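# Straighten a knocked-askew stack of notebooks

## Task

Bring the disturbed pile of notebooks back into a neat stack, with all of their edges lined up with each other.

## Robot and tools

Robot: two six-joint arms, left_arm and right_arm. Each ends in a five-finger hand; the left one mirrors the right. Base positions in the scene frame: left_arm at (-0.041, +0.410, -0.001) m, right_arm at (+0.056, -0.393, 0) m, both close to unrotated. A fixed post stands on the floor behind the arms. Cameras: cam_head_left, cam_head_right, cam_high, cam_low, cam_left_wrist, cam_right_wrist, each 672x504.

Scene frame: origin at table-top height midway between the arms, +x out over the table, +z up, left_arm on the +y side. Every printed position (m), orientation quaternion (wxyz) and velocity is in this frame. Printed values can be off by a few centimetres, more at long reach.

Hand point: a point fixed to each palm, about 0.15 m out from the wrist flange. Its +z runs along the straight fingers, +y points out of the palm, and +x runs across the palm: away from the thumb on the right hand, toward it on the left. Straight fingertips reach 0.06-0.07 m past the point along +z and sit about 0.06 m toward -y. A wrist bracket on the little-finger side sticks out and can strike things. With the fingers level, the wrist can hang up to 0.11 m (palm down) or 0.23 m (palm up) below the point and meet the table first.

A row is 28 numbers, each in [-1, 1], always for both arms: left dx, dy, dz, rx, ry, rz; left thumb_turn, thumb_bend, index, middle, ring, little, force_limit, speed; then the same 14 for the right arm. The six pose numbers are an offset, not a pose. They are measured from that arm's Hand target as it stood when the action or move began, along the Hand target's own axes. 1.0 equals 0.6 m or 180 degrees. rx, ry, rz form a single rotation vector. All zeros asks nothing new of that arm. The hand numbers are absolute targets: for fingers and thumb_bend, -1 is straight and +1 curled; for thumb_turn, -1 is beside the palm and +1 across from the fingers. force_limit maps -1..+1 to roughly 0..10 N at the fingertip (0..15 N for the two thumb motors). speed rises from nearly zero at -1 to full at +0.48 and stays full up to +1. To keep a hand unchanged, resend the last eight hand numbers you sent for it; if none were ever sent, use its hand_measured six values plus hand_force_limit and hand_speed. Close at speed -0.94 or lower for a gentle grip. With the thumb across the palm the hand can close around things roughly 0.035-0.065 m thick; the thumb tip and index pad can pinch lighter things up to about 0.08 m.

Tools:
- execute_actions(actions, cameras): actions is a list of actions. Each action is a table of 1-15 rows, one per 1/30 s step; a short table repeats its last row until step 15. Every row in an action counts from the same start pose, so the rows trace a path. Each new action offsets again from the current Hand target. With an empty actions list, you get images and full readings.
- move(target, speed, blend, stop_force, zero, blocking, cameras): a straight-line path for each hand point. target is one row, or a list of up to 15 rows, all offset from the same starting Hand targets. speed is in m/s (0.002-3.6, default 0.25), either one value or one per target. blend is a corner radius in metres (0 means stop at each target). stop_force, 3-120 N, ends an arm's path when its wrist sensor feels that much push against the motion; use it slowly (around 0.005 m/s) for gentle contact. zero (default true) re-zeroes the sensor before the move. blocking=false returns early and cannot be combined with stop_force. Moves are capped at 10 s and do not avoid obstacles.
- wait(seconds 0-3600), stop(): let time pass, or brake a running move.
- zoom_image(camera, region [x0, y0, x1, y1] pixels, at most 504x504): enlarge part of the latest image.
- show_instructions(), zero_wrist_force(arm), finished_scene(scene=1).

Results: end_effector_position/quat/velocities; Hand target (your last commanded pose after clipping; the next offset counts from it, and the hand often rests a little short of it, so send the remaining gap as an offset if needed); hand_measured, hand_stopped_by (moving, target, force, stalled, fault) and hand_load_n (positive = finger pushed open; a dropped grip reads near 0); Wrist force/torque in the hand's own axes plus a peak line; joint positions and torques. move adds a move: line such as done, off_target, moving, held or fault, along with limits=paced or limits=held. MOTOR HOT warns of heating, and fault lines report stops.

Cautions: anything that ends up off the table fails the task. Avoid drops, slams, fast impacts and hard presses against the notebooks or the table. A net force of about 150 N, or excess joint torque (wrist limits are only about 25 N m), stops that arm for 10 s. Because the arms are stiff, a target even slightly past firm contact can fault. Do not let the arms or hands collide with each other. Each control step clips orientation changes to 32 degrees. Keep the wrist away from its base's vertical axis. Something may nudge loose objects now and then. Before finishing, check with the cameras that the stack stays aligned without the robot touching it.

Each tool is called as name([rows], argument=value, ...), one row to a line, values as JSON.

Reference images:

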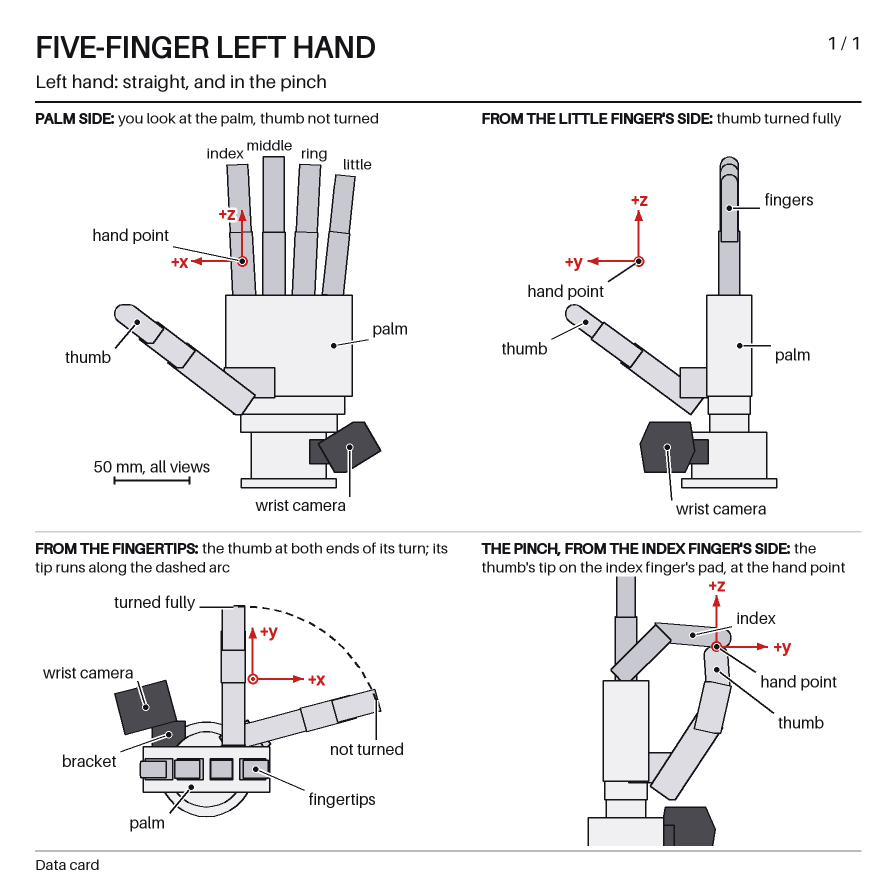

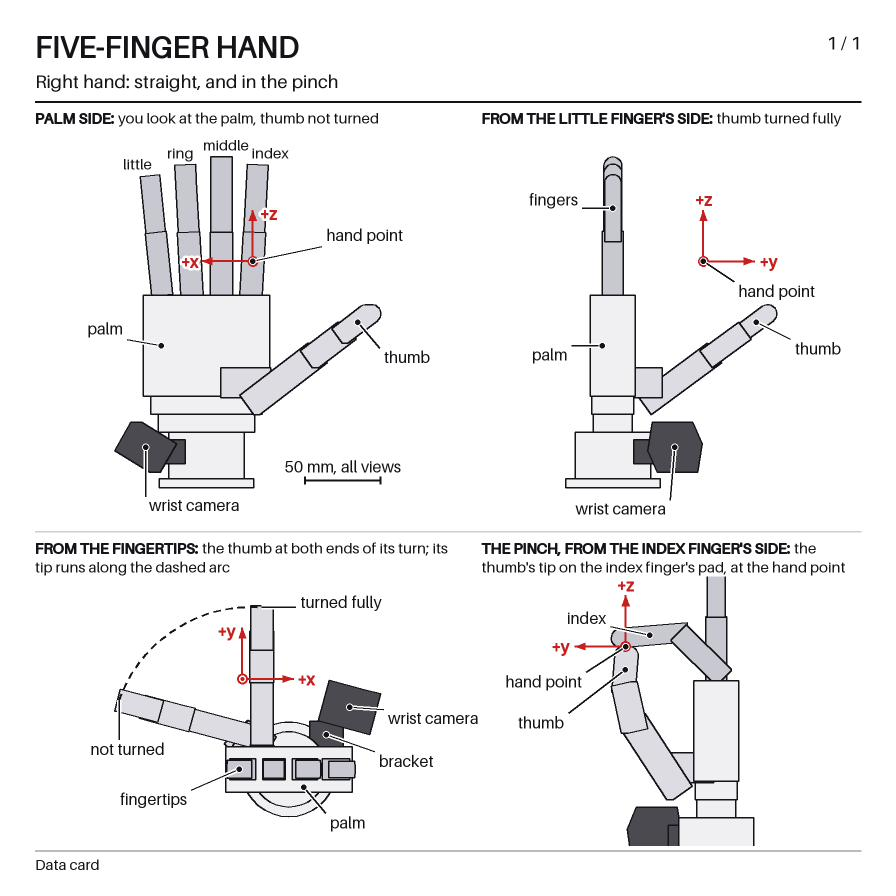

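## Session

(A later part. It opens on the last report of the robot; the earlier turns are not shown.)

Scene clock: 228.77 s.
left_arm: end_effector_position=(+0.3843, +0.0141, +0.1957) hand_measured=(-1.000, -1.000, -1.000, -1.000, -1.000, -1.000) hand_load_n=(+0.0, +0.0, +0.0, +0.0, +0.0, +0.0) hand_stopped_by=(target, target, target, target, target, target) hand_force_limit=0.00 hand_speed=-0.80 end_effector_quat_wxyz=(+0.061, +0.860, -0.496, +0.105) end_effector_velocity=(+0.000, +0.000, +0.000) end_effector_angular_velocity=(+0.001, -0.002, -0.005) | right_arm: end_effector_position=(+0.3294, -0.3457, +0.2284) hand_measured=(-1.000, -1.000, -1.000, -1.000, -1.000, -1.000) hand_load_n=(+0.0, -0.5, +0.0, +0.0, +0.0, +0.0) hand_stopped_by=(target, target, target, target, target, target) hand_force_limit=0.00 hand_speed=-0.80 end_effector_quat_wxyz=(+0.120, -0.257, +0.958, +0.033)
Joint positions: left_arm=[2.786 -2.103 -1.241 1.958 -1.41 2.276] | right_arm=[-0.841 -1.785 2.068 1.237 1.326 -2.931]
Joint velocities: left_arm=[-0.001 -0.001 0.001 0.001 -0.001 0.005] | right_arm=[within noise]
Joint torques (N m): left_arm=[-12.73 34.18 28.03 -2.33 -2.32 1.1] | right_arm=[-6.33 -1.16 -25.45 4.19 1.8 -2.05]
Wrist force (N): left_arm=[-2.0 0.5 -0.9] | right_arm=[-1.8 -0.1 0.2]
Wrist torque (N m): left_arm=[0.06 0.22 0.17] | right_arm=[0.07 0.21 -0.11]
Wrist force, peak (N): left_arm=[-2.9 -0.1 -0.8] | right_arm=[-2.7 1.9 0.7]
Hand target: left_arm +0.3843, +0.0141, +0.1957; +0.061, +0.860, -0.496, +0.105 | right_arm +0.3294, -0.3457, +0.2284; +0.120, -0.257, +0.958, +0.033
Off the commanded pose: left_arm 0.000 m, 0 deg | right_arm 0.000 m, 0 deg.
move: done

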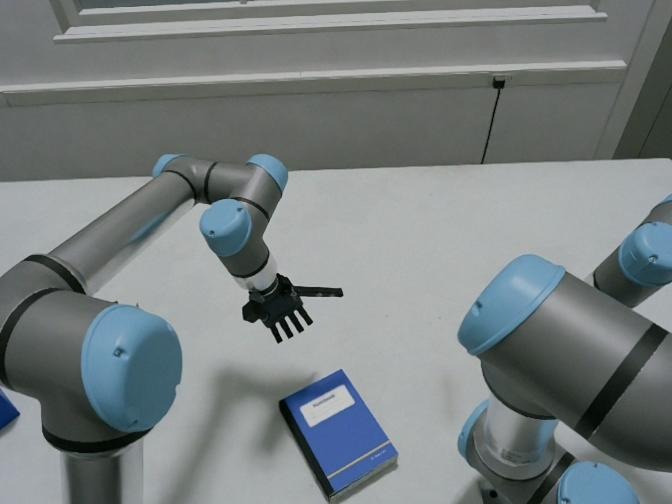

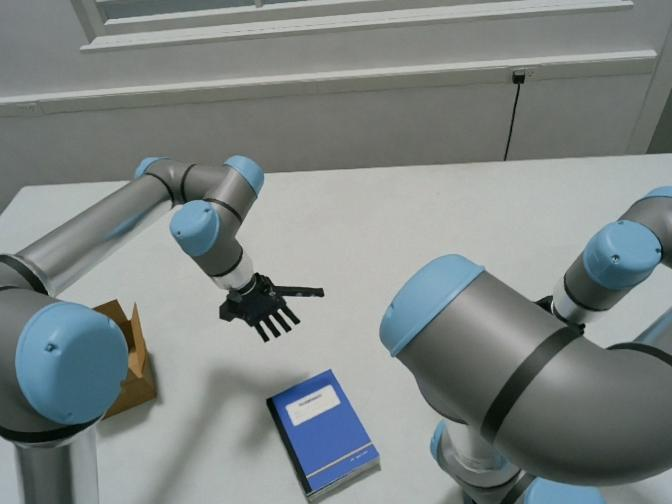

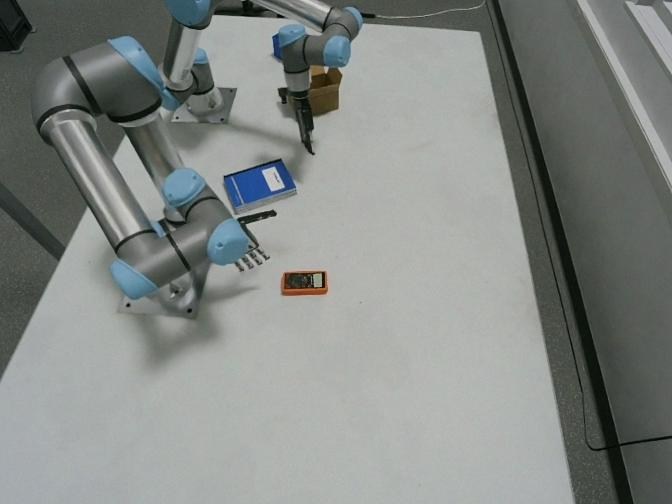

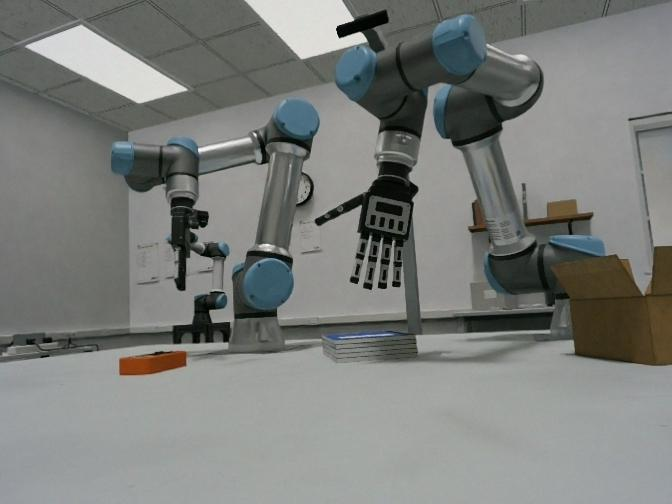

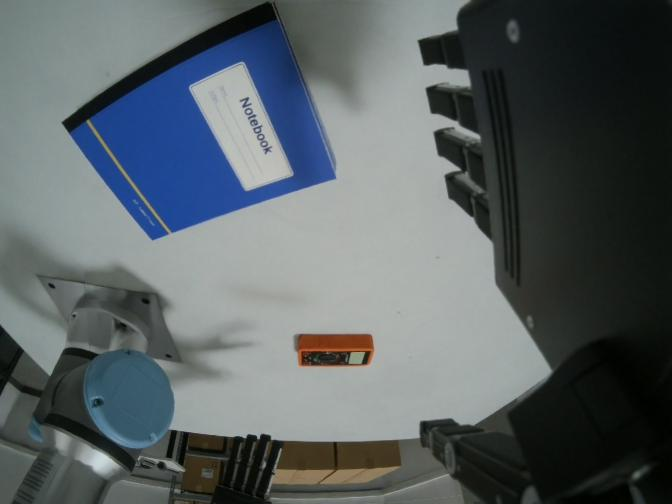

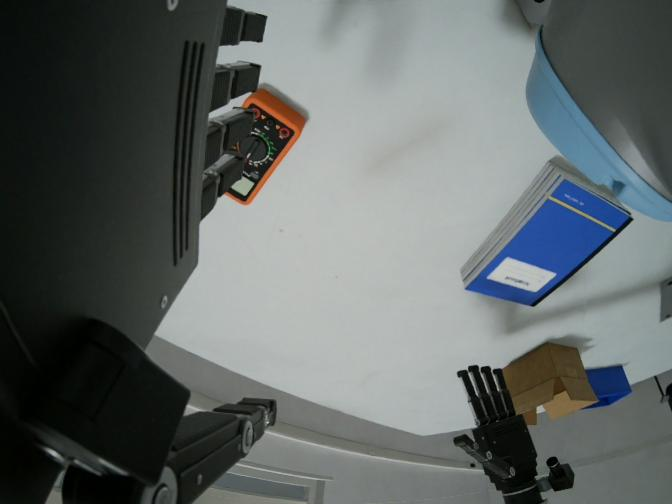

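move([
  [0,0,0,0,0,0,-1,-1,-1,-1,-1,-1,0,-0.8,-0.0979,0.4152,0.0245,0,0,0,-1,-1,-1,-1,-1,-1,0,-0.8],
  [0,0,0,0,0,0,-1,-1,-1,-1,-1,-1,0,-0.8,-0.0471,0.4152,0.2280,0,0,0,-1,-1,-1,-1,-1,-1,0,-0.8],
  [0,0,0,0,0,0,-1,-1,-1,-1,-1,-1,0,-0.8,-0.0471,0.4969,0.2280,0,0,0,-1,-1,-1,-1,-1,-1,0,-0.8],
], speed=[0.2,0.12,0.02], blend=[0.02,0,0], cameras=["cam_right_wrist","cam_head_left","cam_low","cam_left_wrist"])

zoom_image(camera="cam_low", region=[310, 320, 430, 370])

zoom_image(camera="cam_left_wrist", region=[50, 0, 350, 250])

Scene clock: 236.07 s.
left_arm: end_effector_position=(+0.3843, +0.0141, +0.1957) hand_measured=(-1.000, -1.000, -1.000, -1.000, -1.000, -1.000) hand_load_n=(+0.0, +0.0, +0.0, +0.0, +0.0, +0.0) hand_stopped_by=(target, target, target, target, target, target) hand_force_limit=0.00 hand_speed=-0.80 end_effector_quat_wxyz=(+0.061, +0.860, -0.496, +0.105) | right_arm: end_effector_position=(+0.2334, -0.0567, +0.1031) hand_measured=(-1.000, -1.000, -1.000, -1.000, -1.000, -1.000) hand_load_n=(+0.0, +0.0, +0.0, +0.0, +0.0, +0.0) hand_stopped_by=(target, target, target, target, target, target) hand_force_limit=0.00 hand_speed=-0.80 end_effector_quat_wxyz=(+0.120, -0.256, +0.959, +0.033) end_effector_velocity=(+0.001, -0.001, +0.000) end_effector_angular_velocity=(-0.001, -0.001, +0.000)
Joint positions: left_arm=[2.786 -2.103 -1.24 1.957 -1.41 2.276] | right_arm=[0.565 -1.546 2.157 0.711 1.58 -1.532]
Joint velocities: left_arm=[within noise] | right_arm=[-0.005 0 0.001 -0.001 0 -0.006]
Joint torques (N m): left_arm=[-12.99 47.9 8.76 -1.35 -2.18 -0.26] | right_arm=[-5.9 -24.09 -9.95 3.55 -0.37 -1.94]
Wrist force (N): left_arm=[-2.1 0.5 -1.1] | right_arm=[-1.7 0.0 0.3]
Wrist torque (N m): left_arm=[0.08 0.24 0.15] | right_arm=[0.07 0.13 -0.16]
Wrist force, peak (N): left_arm=[-2.3 0.6 -1.2] | right_arm=[-1.4 -2.1 0.2]
Hand target: left_arm +0.3843, +0.0141, +0.1957; +0.061, +0.860, -0.496, +0.105 | right_arm +0.2333, -0.0568, +0.1031; +0.120, -0.257, +0.958, +0.033
Off the commanded pose: left_arm 0.000 m, 0 deg | right_arm 0.000 m, 0 deg.
move: done
Images, in order (width x height): cam_head_left 672x504, cam_low 672x504, cam_left_wrist 672x504, cam_right_wrist 672x504.

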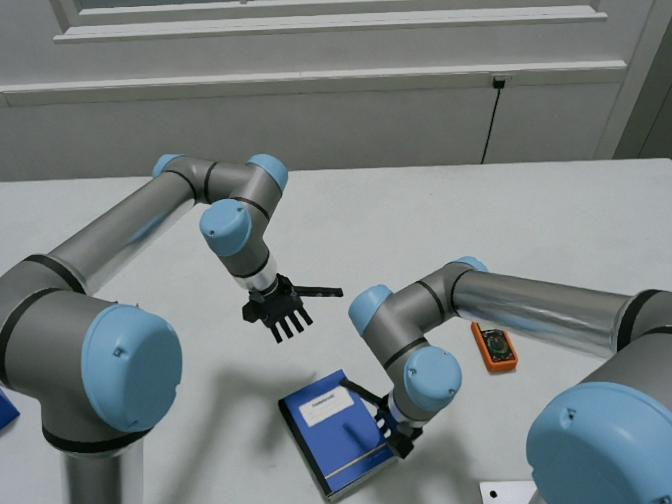

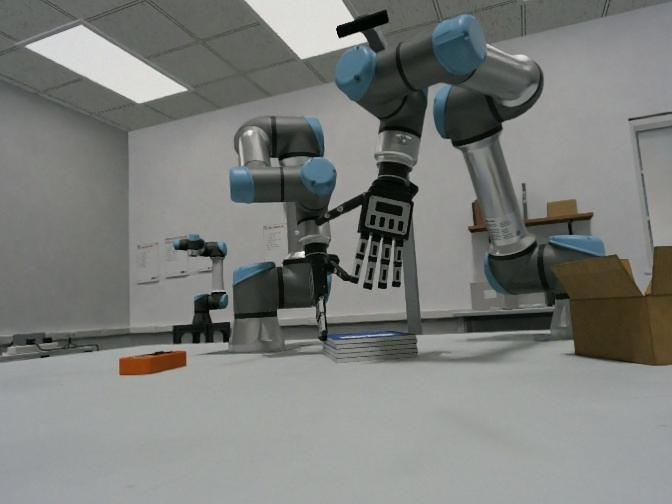

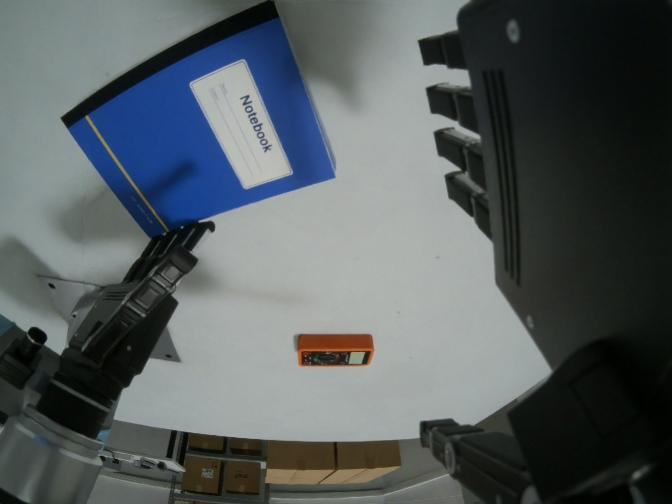

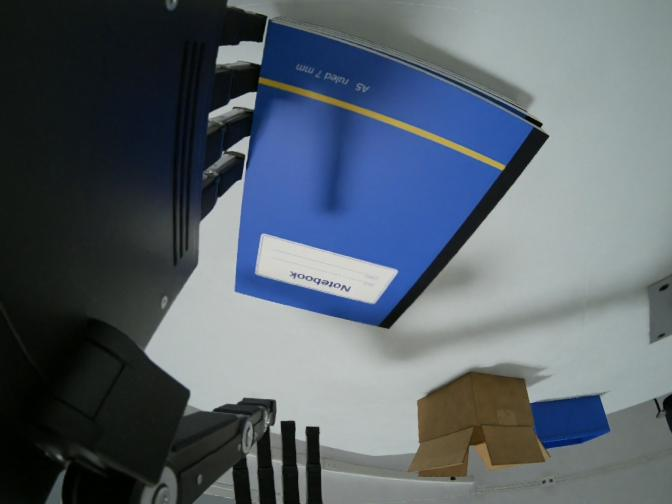

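Scaled by 4.200 from the camera's image (finer frame: 960x720).

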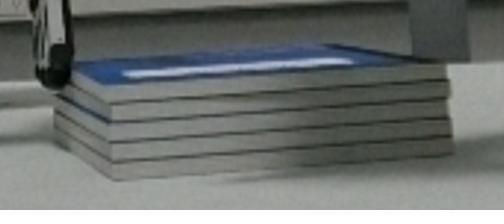

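Scaled by 1.680 from the camera's image (finer frame: 960x720).

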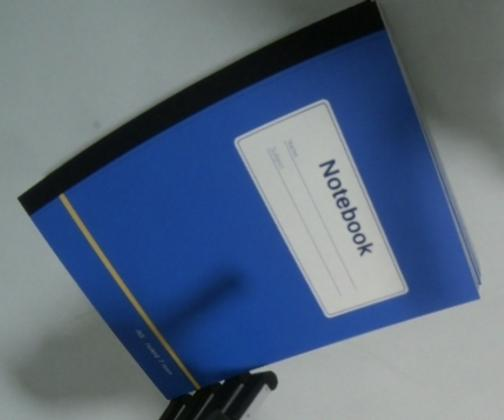

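move([
  [0,0,0,0,0,0,-1,-1,-1,-1,-1,-1,0,-0.8,0,-0.05,0,0,0,0,-1,-1,-1,-1,-1,-1,0,-0.8],
  [0,0,0,0,0,0,-1,-1,-1,-1,-1,-1,0,-0.8,0.0471,-0.4969,-0.2280,0,0,0,-1,-1,-1,-1,-1,-1,0,-0.8],
  [-0.2909,0.2782,-0.0727,0.121,0,-0.485,-1,-1,-1,-1,-1,-1,0,-0.8,0.0471,-0.4969,-0.2280,0,0,0,-1,-1,-1,-1,-1,-1,0,-0.8],
], speed=[0.04,0.25,0.3], blend=[0.005,0,0], cameras=["cam_right_wrist","cam_head_left","cam_left_wrist"])

zoom_image(camera="cam_right_wrist", region=[450, 140, 650, 310])

zoom_image(camera="cam_left_wrist", region=[0, 0, 336, 300])

Scene clock: 241.80 s.
left_arm: end_effector_position=(+0.1499, +0.0864, +0.1958) hand_measured=(-1.000, -1.000, -1.000, -1.000, -1.000, -1.000) hand_load_n=(+0.0, -0.5, +0.0, +0.0, +0.0, +0.5) hand_stopped_by=(target, target, target, target, target, target) hand_force_limit=0.00 hand_speed=-0.80 end_effector_quat_wxyz=(-0.032, +0.959, +0.257, +0.118) end_effector_velocity=(+0.000, +0.000, +0.000) end_effector_angular_velocity=(-0.001, +0.002, +0.006) | right_arm: end_effector_position=(+0.3294, -0.3457, +0.2284) hand_measured=(-1.000, -1.000, -1.000, -1.000, -1.000, -1.000) hand_load_n=(+0.0, +0.0, +0.0, +0.0, +0.0, +0.0) hand_stopped_by=(target, target, target, target, target, target) hand_force_limit=0.00 hand_speed=-0.80 end_effector_quat_wxyz=(+0.120, -0.257, +0.958, +0.033)
Joint positions: left_arm=[2.217 -1.656 -1.879 2.001 -1.812 0.157] | right_arm=[-0.841 -1.785 2.068 1.237 1.326 -2.931]
Joint velocities: left_arm=[0 -0.001 0 -0.001 0.002 -0.007] | right_arm=[within noise]
Joint torques (N m): left_arm=[-2.5 30.51 26.69 -2.24 2.09 -0.96] | right_arm=[-5.73 -0.23 -25.96 4.18 2.13 -1.46]
Wrist force (N): left_arm=[-1.9 0.3 0.0] | right_arm=[-1.9 -0.2 0.2]
Wrist torque (N m): left_arm=[-0.05 0.26 0.13] | right_arm=[0.07 0.22 -0.15]
Wrist force, peak (N): left_arm=[-2.2 0.5 -1.2] | right_arm=[-1.6 -2.3 -0.8]
Hand target: left_arm +0.1498, +0.0864, +0.1959; -0.032, +0.959, +0.257, +0.118 | right_arm +0.3294, -0.3457, +0.2284; +0.120, -0.257, +0.958, +0.033
Off the commanded pose: left_arm 0.000 m, 0 deg | right_arm 0.000 m, 0 deg.
move: done
Images, in order (width x height): cam_head_left 672x504, cam_left_wrist 672x504, cam_right_wrist 672x504.

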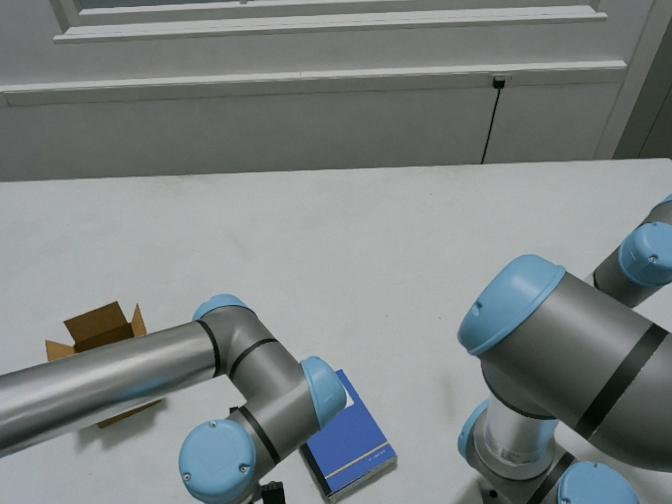

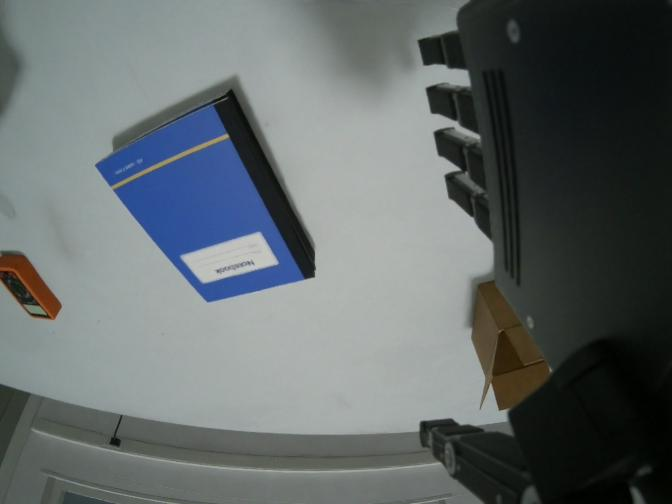

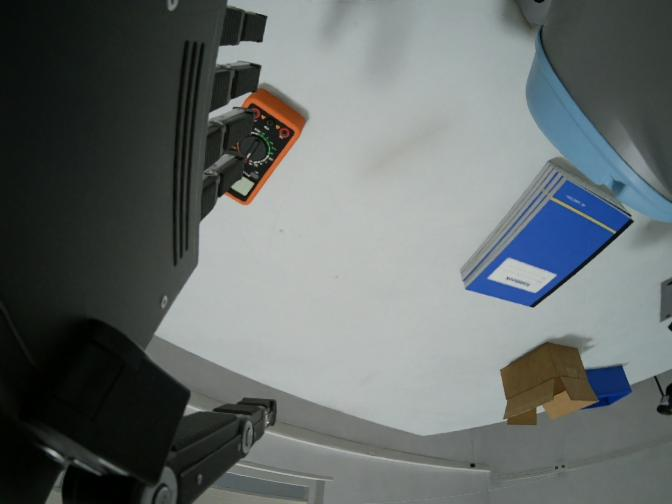

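Scaled by 2.520 from the camera's image (finer frame: 960x720).

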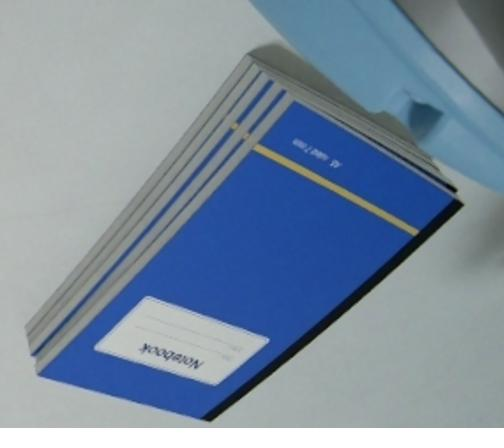

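Scaled by 1.500 from the camera's image (finer frame: 960x720).

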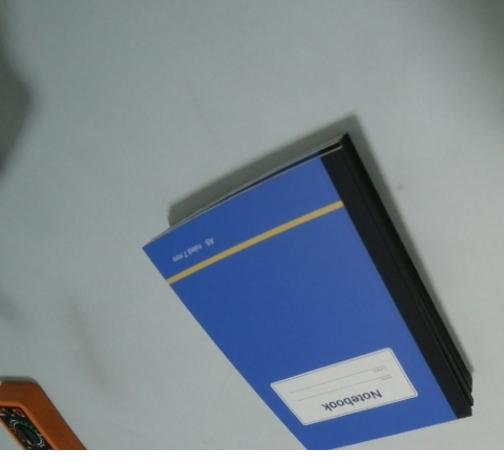

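move([
  [-0.0486,0.08,0.1946,0,0,0,-1,-1,-1,-1,-1,-1,0,-0.8,0,0,0,0,0,0,-1,-1,-1,-1,-1,-1,0,-0.8],
  [-0.0486,0.1417,0.1946,0,0,0,-1,-1,-1,-1,-1,-1,0,-0.8,0,0,0,0,0,0,-1,-1,-1,-1,-1,-1,0,-0.8],
  [-0.0486,0.2167,0.1946,0,0,0,-1,-1,-1,-1,-1,-1,0,-0.8,0,0,0,0,0,0,-1,-1,-1,-1,-1,-1,0,-0.8],
], speed=[0.12,0.06,0.015], blend=[0.01,0,0], cameras=["cam_head_left","cam_right_wrist"])

zoom_image(camera="cam_right_wrist", region=[450, 140, 650, 310])

Scene clock: 247.13 s.
left_arm: end_effector_position=(+0.2148, -0.0263, +0.0755) hand_measured=(-1.000, -1.000, -1.000, -1.000, -1.000, -1.000) hand_load_n=(+0.0, +0.0, +0.0, +0.0, +0.5, +0.0) hand_stopped_by=(target, target, target, target, target, target) hand_force_limit=0.00 hand_speed=-0.80 end_effector_quat_wxyz=(-0.032, +0.959, +0.257, +0.118) | right_arm: end_effector_position=(+0.3294, -0.3457, +0.2284) hand_measured=(-1.000, -1.000, -1.000, -1.000, -1.000, -1.000) hand_load_n=(+0.0, +0.0, +0.0, +0.0, +0.0, +0.0) hand_stopped_by=(target, target, target, target, target, target) hand_force_limit=0.00 hand_speed=-0.80 end_effector_quat_wxyz=(+0.120, -0.257, +0.958, +0.033)
Joint positions: left_arm=[2.171 -2.082 -1.651 2.189 -1.813 0.109] | right_arm=[-0.841 -1.785 2.068 1.237 1.326 -2.931]
Joint torques (N m): left_arm=[-9.48 45.56 2.44 -0.48 -2.98 -0.87] | right_arm=[-6.64 -1.55 -25.69 4.13 1.5 -1.53]
Wrist force (N): left_arm=[-2.1 0.0 -0.7] | right_arm=[-1.7 -0.1 0.3]
Wrist torque (N m): left_arm=[0.03 0.22 0.24] | right_arm=[0.08 0.19 -0.13]
Wrist force, peak (N): left_arm=[-2.5 -2.4 -1.9] | right_arm=[-2.1 -0.1 0.1]
Hand target: left_arm +0.2147, -0.0263, +0.0755; -0.032, +0.959, +0.257, +0.118 | right_arm +0.3294, -0.3457, +0.2284; +0.120, -0.257, +0.958, +0.033
Off the commanded pose: left_arm 0.000 m, 0 deg | right_arm 0.000 m, 0 deg.
move: done

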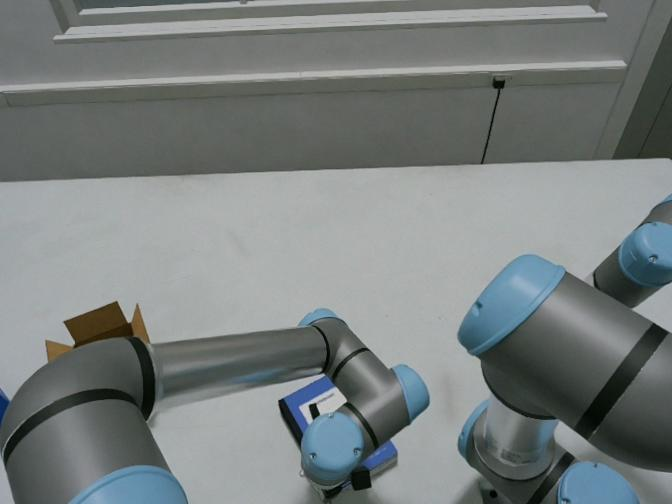

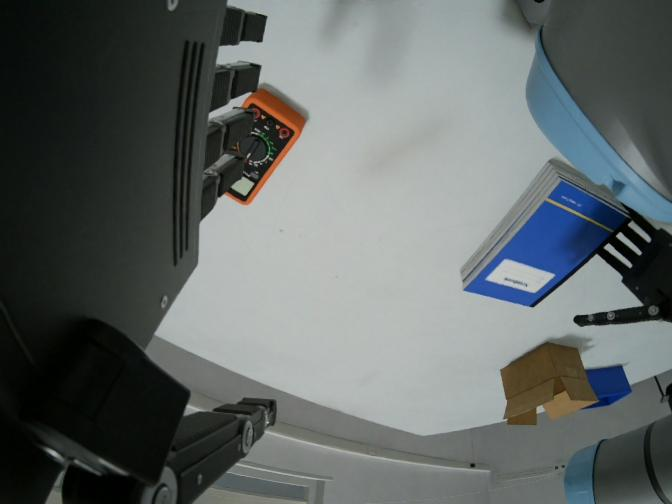

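Scaled by 2.520 from the camera's image (finer frame: 960x720).

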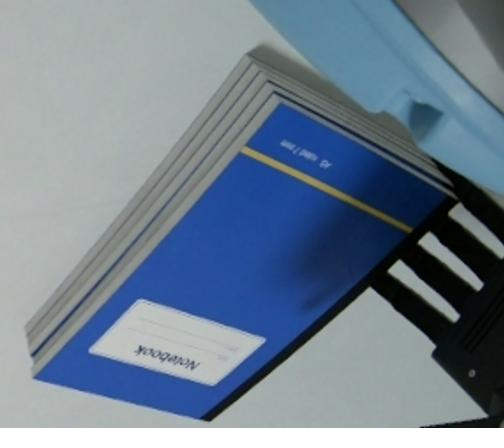

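zoom_image(camera="cam_right_wrist", region=[530, 150, 610, 220])

zoom_image(camera="cam_right_wrist", region=[455, 240, 535, 310])

Scaled by 6.300 from the camera's image (finer frame: 960x720).

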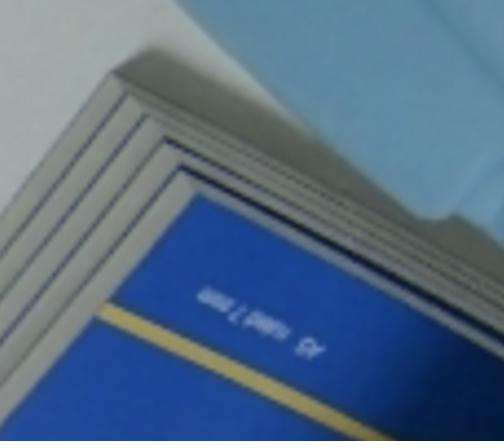

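Scaled by 6.300 from the camera's image (finer frame: 960x720).

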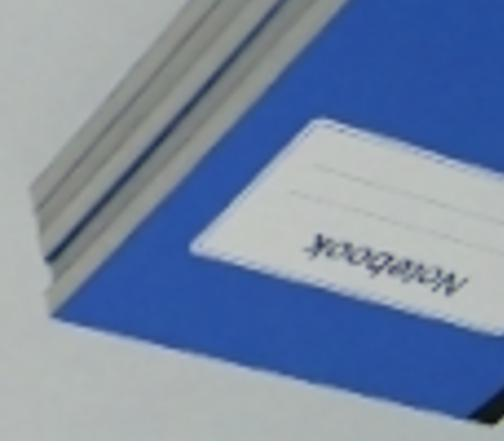

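move([
  [0,-0.02,0,0,0,0,-1,-1,-1,-1,-1,-1,0,-0.8,0,0,0,0,0,0,-1,-1,-1,-1,-1,-1,0,-0.8],
  [0.05,-0.075,0.0125,0,0,0,-1,-1,-1,-1,-1,-1,0,-0.8,0,0,0,0,0,0,-1,-1,-1,-1,-1,-1,0,-0.8],
  [0.2215,-0.06,0.0552,0,0,0,-1,-1,-1,-1,-1,-1,0,-0.8,0,0,0,0,0,0,-1,-1,-1,-1,-1,-1,0,-0.8],
  [0.2215,0,0.0552,0,0,0,-1,-1,-1,-1,-1,-1,0,-0.8,0,0,0,0,0,0,-1,-1,-1,-1,-1,-1,0,-0.8],
], speed=[0.03,0.1,0.15,0.02], blend=[0.003,0.01,0,0], cameras=["cam_head_left","cam_right_wrist"])

zoom_image(camera="cam_right_wrist", region=[530, 150, 610, 220])

zoom_image(camera="cam_right_wrist", region=[455, 240, 535, 310])

Scene clock: 251.53 s.
left_arm: end_effector_position=(+0.3334, +0.0421, +0.0755) hand_measured=(-1.000, -1.000, -1.000, -1.000, -1.000, -1.000) hand_load_n=(+0.0, +0.0, +0.0, +0.0, +0.0, +0.0) hand_stopped_by=(target, target, target, target, target, target) hand_force_limit=0.00 hand_speed=-0.80 end_effector_quat_wxyz=(-0.032, +0.959, +0.257, +0.118) end_effector_velocity=(-0.001, +0.001, -0.001) end_effector_angular_velocity=(+0.001, +0.001, +0.000) | right_arm: end_effector_position=(+0.3294, -0.3457, +0.2284) hand_measured=(-1.000, -1.000, -1.000, -1.000, -1.000, -1.000) hand_load_n=(+0.0, +0.0, +0.0, +0.0, +0.0, +0.0) hand_stopped_by=(target, target, target, target, target, target) hand_force_limit=0.00 hand_speed=-0.80 end_effector_quat_wxyz=(+0.120, -0.257, +0.958, +0.033)
Joint positions: left_arm=[2.479 -2.06 -1.664 2.254 -1.794 0.426] | right_arm=[-0.841 -1.785 2.068 1.237 1.326 -2.931]
Joint velocities: left_arm=[0.001 0.002 -0.005 0.001 0 0.001] | right_arm=[within noise]
Joint torques (N m): left_arm=[3.05 45.78 4.04 -0.41 -2.58 0.35] | right_arm=[-6.86 -0.52 -25.53 4.24 1.3 -1.34]
Wrist force (N): left_arm=[-2.0 0.5 -0.8] | right_arm=[-1.8 -0.1 0.3]
Wrist torque (N m): left_arm=[0.05 0.25 0.22] | right_arm=[0.08 0.21 -0.14]
Wrist force, peak (N): left_arm=[-2.5 1.1 -1.3] | right_arm=[-2.2 -0.1 0.2]
Hand target: left_arm +0.3334, +0.0422, +0.0755; -0.032, +0.959, +0.257, +0.118 | right_arm +0.3294, -0.3457, +0.2284; +0.120, -0.257, +0.958, +0.033
Off the commanded pose: left_arm 0.000 m, 0 deg | right_arm 0.000 m, 0 deg.
move: done

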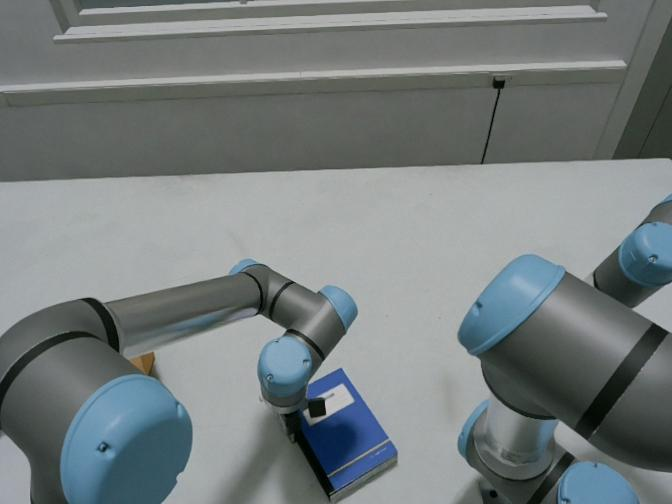

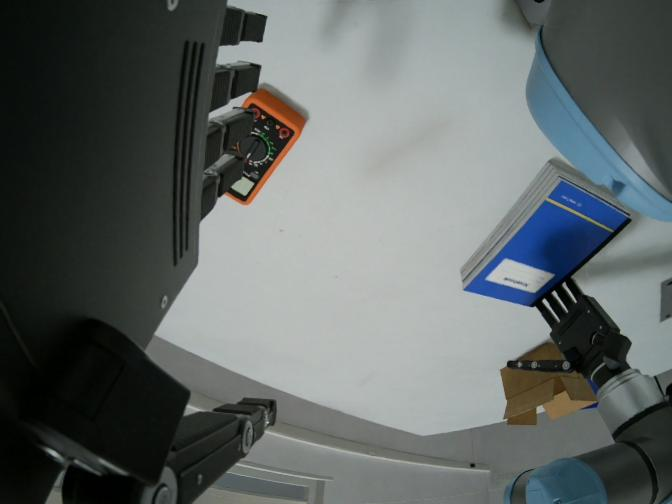

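Scaled by 6.300 from the camera's image (finer frame: 960x720).

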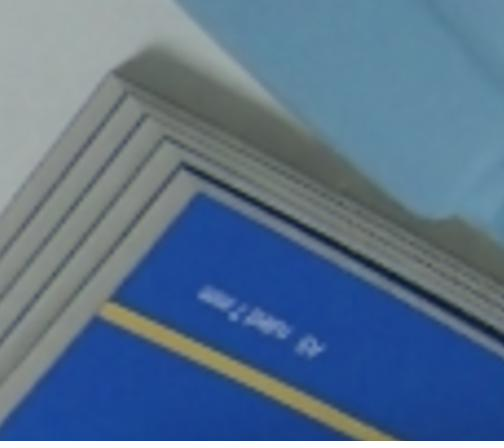

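Scaled by 6.300 from the camera's image (finer frame: 960x720).

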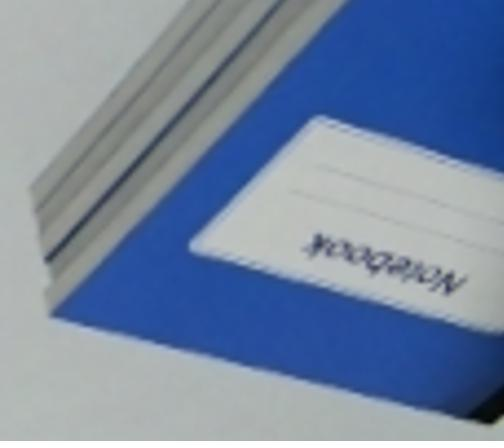

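move([
  [0,-0.04,0,0,0,0,-1,-1,-1,-1,-1,-1,0,-0.8,0,0,0,0,0,0,-1,-1,-1,-1,-1,-1,0,-0.8],
  [0.0485,-0.09,-0.1945,0,0,0,-1,-1,-1,-1,-1,-1,0,-0.8,0,0,0,0,0,0,-1,-1,-1,-1,-1,-1,0,-0.8],
  [0.0972,0.0830,-0.1823,-0.121,0,0.485,-1,-1,-1,-1,-1,-1,0,-0.8,0,0,0,0,0,0,-1,-1,-1,-1,-1,-1,0,-0.8],
], speed=[0.03,0.15,0.3], blend=[0.003,0.02,0])

move([
  [-0.0485,0,0.1945,0,0,0,-1,-1,-1,-1,-1,-1,0,-0.8,0,0,0,0,0,0,-1,-1,-1,-1,-1,-1,0,-0.8],
  [-0.0485,0.07,0.1945,0,0,0,-1,-1,-1,-1,-1,-1,0,-0.8,0,0,0,0,0,0,-1,-1,-1,-1,-1,-1,0,-0.8],
  [-0.0485,0.1117,0.1945,0,0,0,-1,-1,-1,-1,-1,-1,0,-0.8,0,0,0,0,0,0,-1,-1,-1,-1,-1,-1,0,-0.8],
], speed=[0.12,0.06,0.015], cameras=["cam_right_wrist","cam_head_left","cam_head_right"])

zoom_image(camera="cam_right_wrist", region=[530, 150, 610, 220])

zoom_image(camera="cam_right_wrist", region=[450, 140, 650, 310])

zoom_image(camera="cam_head_left", region=[310, 440, 410, 504])

Scene clock: 256.70 s.
left_arm: end_effector_position=(+0.3844, +0.0142, +0.1957) hand_measured=(-1.000, -1.000, -1.000, -1.000, -1.000, -1.000) hand_load_n=(-0.5, +0.0, +0.0, +0.5, +0.0, +0.0) hand_stopped_by=(target, target, target, target, target, target) hand_force_limit=0.00 hand_speed=-0.80 end_effector_quat_wxyz=(+0.061, +0.860, -0.496, +0.105) end_effector_velocity=(+0.000, +0.001, +0.000) end_effector_angular_velocity=(+0.002, -0.003, -0.004) | right_arm: end_effector_position=(+0.3294, -0.3457, +0.2284) hand_measured=(-1.000, -1.000, -1.000, -1.000, -1.000, -1.000) hand_load_n=(+0.0, +0.0, +0.0, +0.0, +0.0, +0.0) hand_stopped_by=(target, target, target, target, target, target) hand_force_limit=0.00 hand_speed=-0.80 end_effector_quat_wxyz=(+0.120, -0.257, +0.958, +0.033)
Joint positions: left_arm=[2.786 -2.103 -1.241 1.957 -1.41 2.276] | right_arm=[-0.841 -1.785 2.068 1.237 1.326 -2.931]
Joint velocities: left_arm=[0 0.001 0 0.001 -0.002 0.005] | right_arm=[within noise]
Joint torques (N m): left_arm=[-13.04 36.69 22.81 -2.43 -2.29 1.06] | right_arm=[-6.43 -1.22 -25.6 4.08 0.84 -1.42]
Wrist force (N): left_arm=[-2.0 0.8 -1.2] | right_arm=[-1.8 -0.2 0.3]
Wrist torque (N m): left_arm=[0.12 0.23 0.16] | right_arm=[0.06 0.20 -0.14]
Wrist force, peak (N): left_arm=[-2.2 0.7 -1.3] | right_arm=[-2.1 -0.1 0.2]
Hand target: left_arm +0.3844, +0.0141, +0.1957; +0.061, +0.860, -0.496, +0.105 | right_arm +0.3294, -0.3457, +0.2284; +0.120, -0.257, +0.958, +0.033
Off the commanded pose: left_arm 0.000 m, 0 deg | right_arm 0.000 m, 0 deg.
move: done

Scene clock: 260.80 s.
left_arm: end_effector_position=(+0.3261, -0.0195, +0.0754) hand_measured=(-1.000, -1.000, -1.000, -1.000, -1.000, -1.000) hand_load_n=(+0.0, -0.5, +0.0, +0.0, +0.0, +0.0) hand_stopped_by=(target, target, target, target, target, target) hand_force_limit=0.00 hand_speed=-0.80 end_effector_quat_wxyz=(+0.061, +0.860, -0.496, +0.105) | right_arm: end_effector_position=(+0.3294, -0.3457, +0.2284) hand_measured=(-1.000, -1.000, -1.000, -1.000, -1.000, -1.000) hand_load_n=(+0.0, +0.0, +0.0, +0.0, +0.0, +0.0) hand_stopped_by=(target, target, target, target, target, target) hand_force_limit=0.00 hand_speed=-0.80 end_effector_quat_wxyz=(+0.120, -0.257, +0.958, +0.033)
Joint positions: left_arm=[2.678 -2.139 -1.506 2.275 -1.431 2.169] | right_arm=[-0.841 -1.785 2.068 1.237 1.326 -2.931]
Joint torques (N m): left_arm=[7.97 41.15 15.7 -2.15 -1.06 0.27] | right_arm=[-5.75 -1.63 -25.12 4.21 0.44 -1.42]
Wrist force (N): left_arm=[-1.8 -2.0 0.2] | right_arm=[-1.9 -0.2 0.2]
Wrist torque (N m): left_arm=[-0.02 0.22 0.33] | right_arm=[0.07 0.23 -0.15]
Wrist force, peak (N): left_arm=[-2.1 -2.9 -0.7] | right_arm=[-2.1 -0.1 0.1]
Hand target: left_arm +0.3263, -0.0194, +0.0754; +0.061, +0.860, -0.496, +0.105 | right_arm +0.3294, -0.3457, +0.2284; +0.120, -0.257, +0.958, +0.033
Off the commanded pose: left_arm 0.000 m, 0 deg | right_arm 0.000 m, 0 deg.
move: done
Images, in order (width x height): cam_head_left 672x504, cam_head_right 672x504, cam_right_wrist 672x504.

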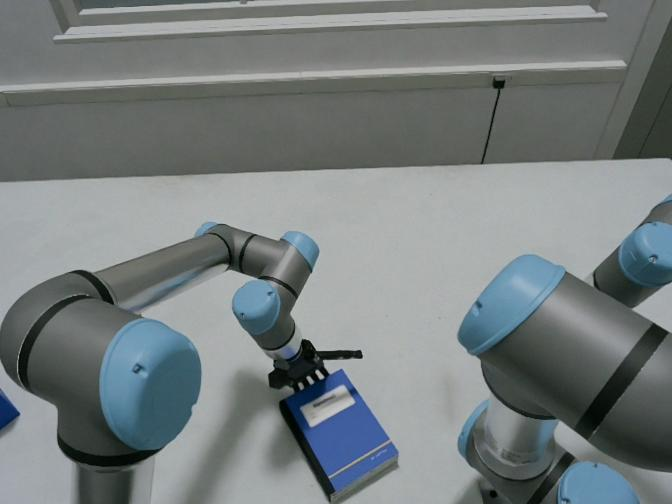

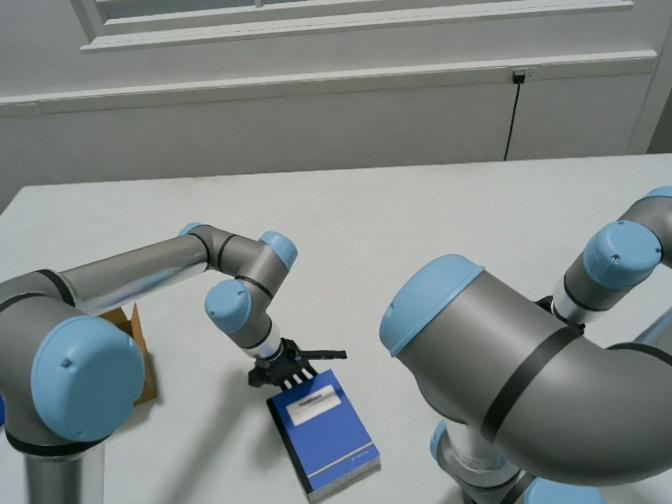

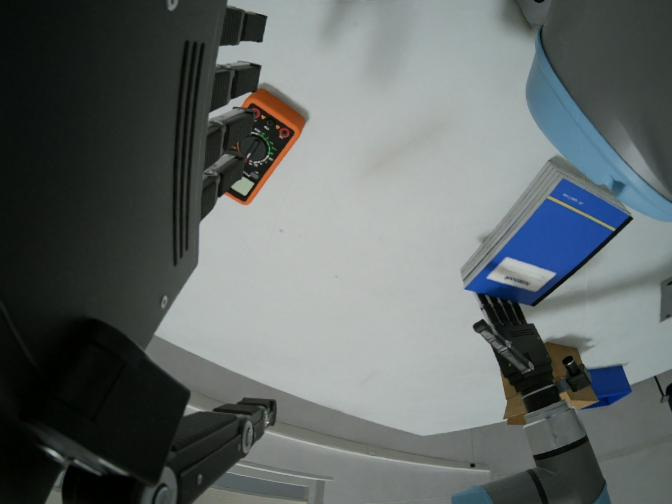

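Scaled by 6.300 from the camera's image (finer frame: 960x720).

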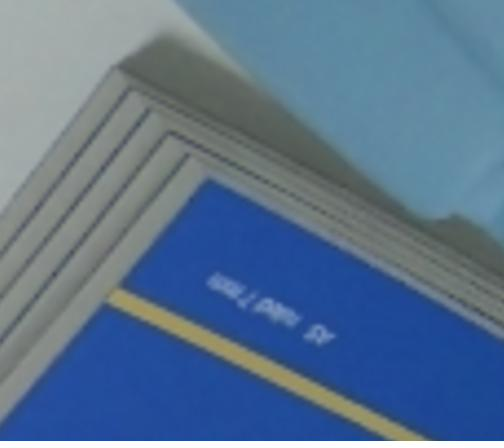

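Scaled by 2.520 from the camera's image (finer frame: 960x720).

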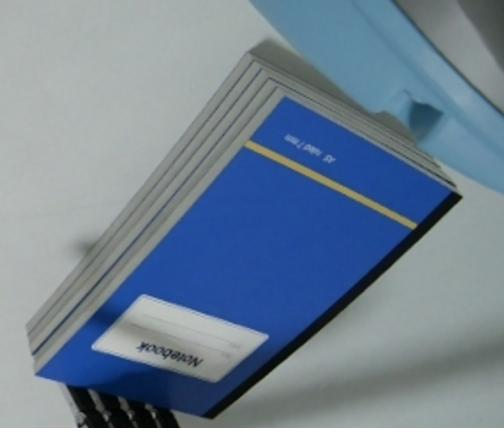

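Scaled by 5.040 from the camera's image (finer frame: 960x720).

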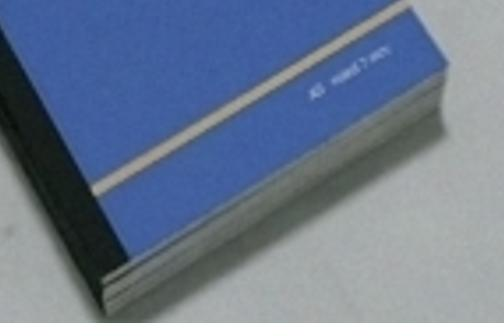

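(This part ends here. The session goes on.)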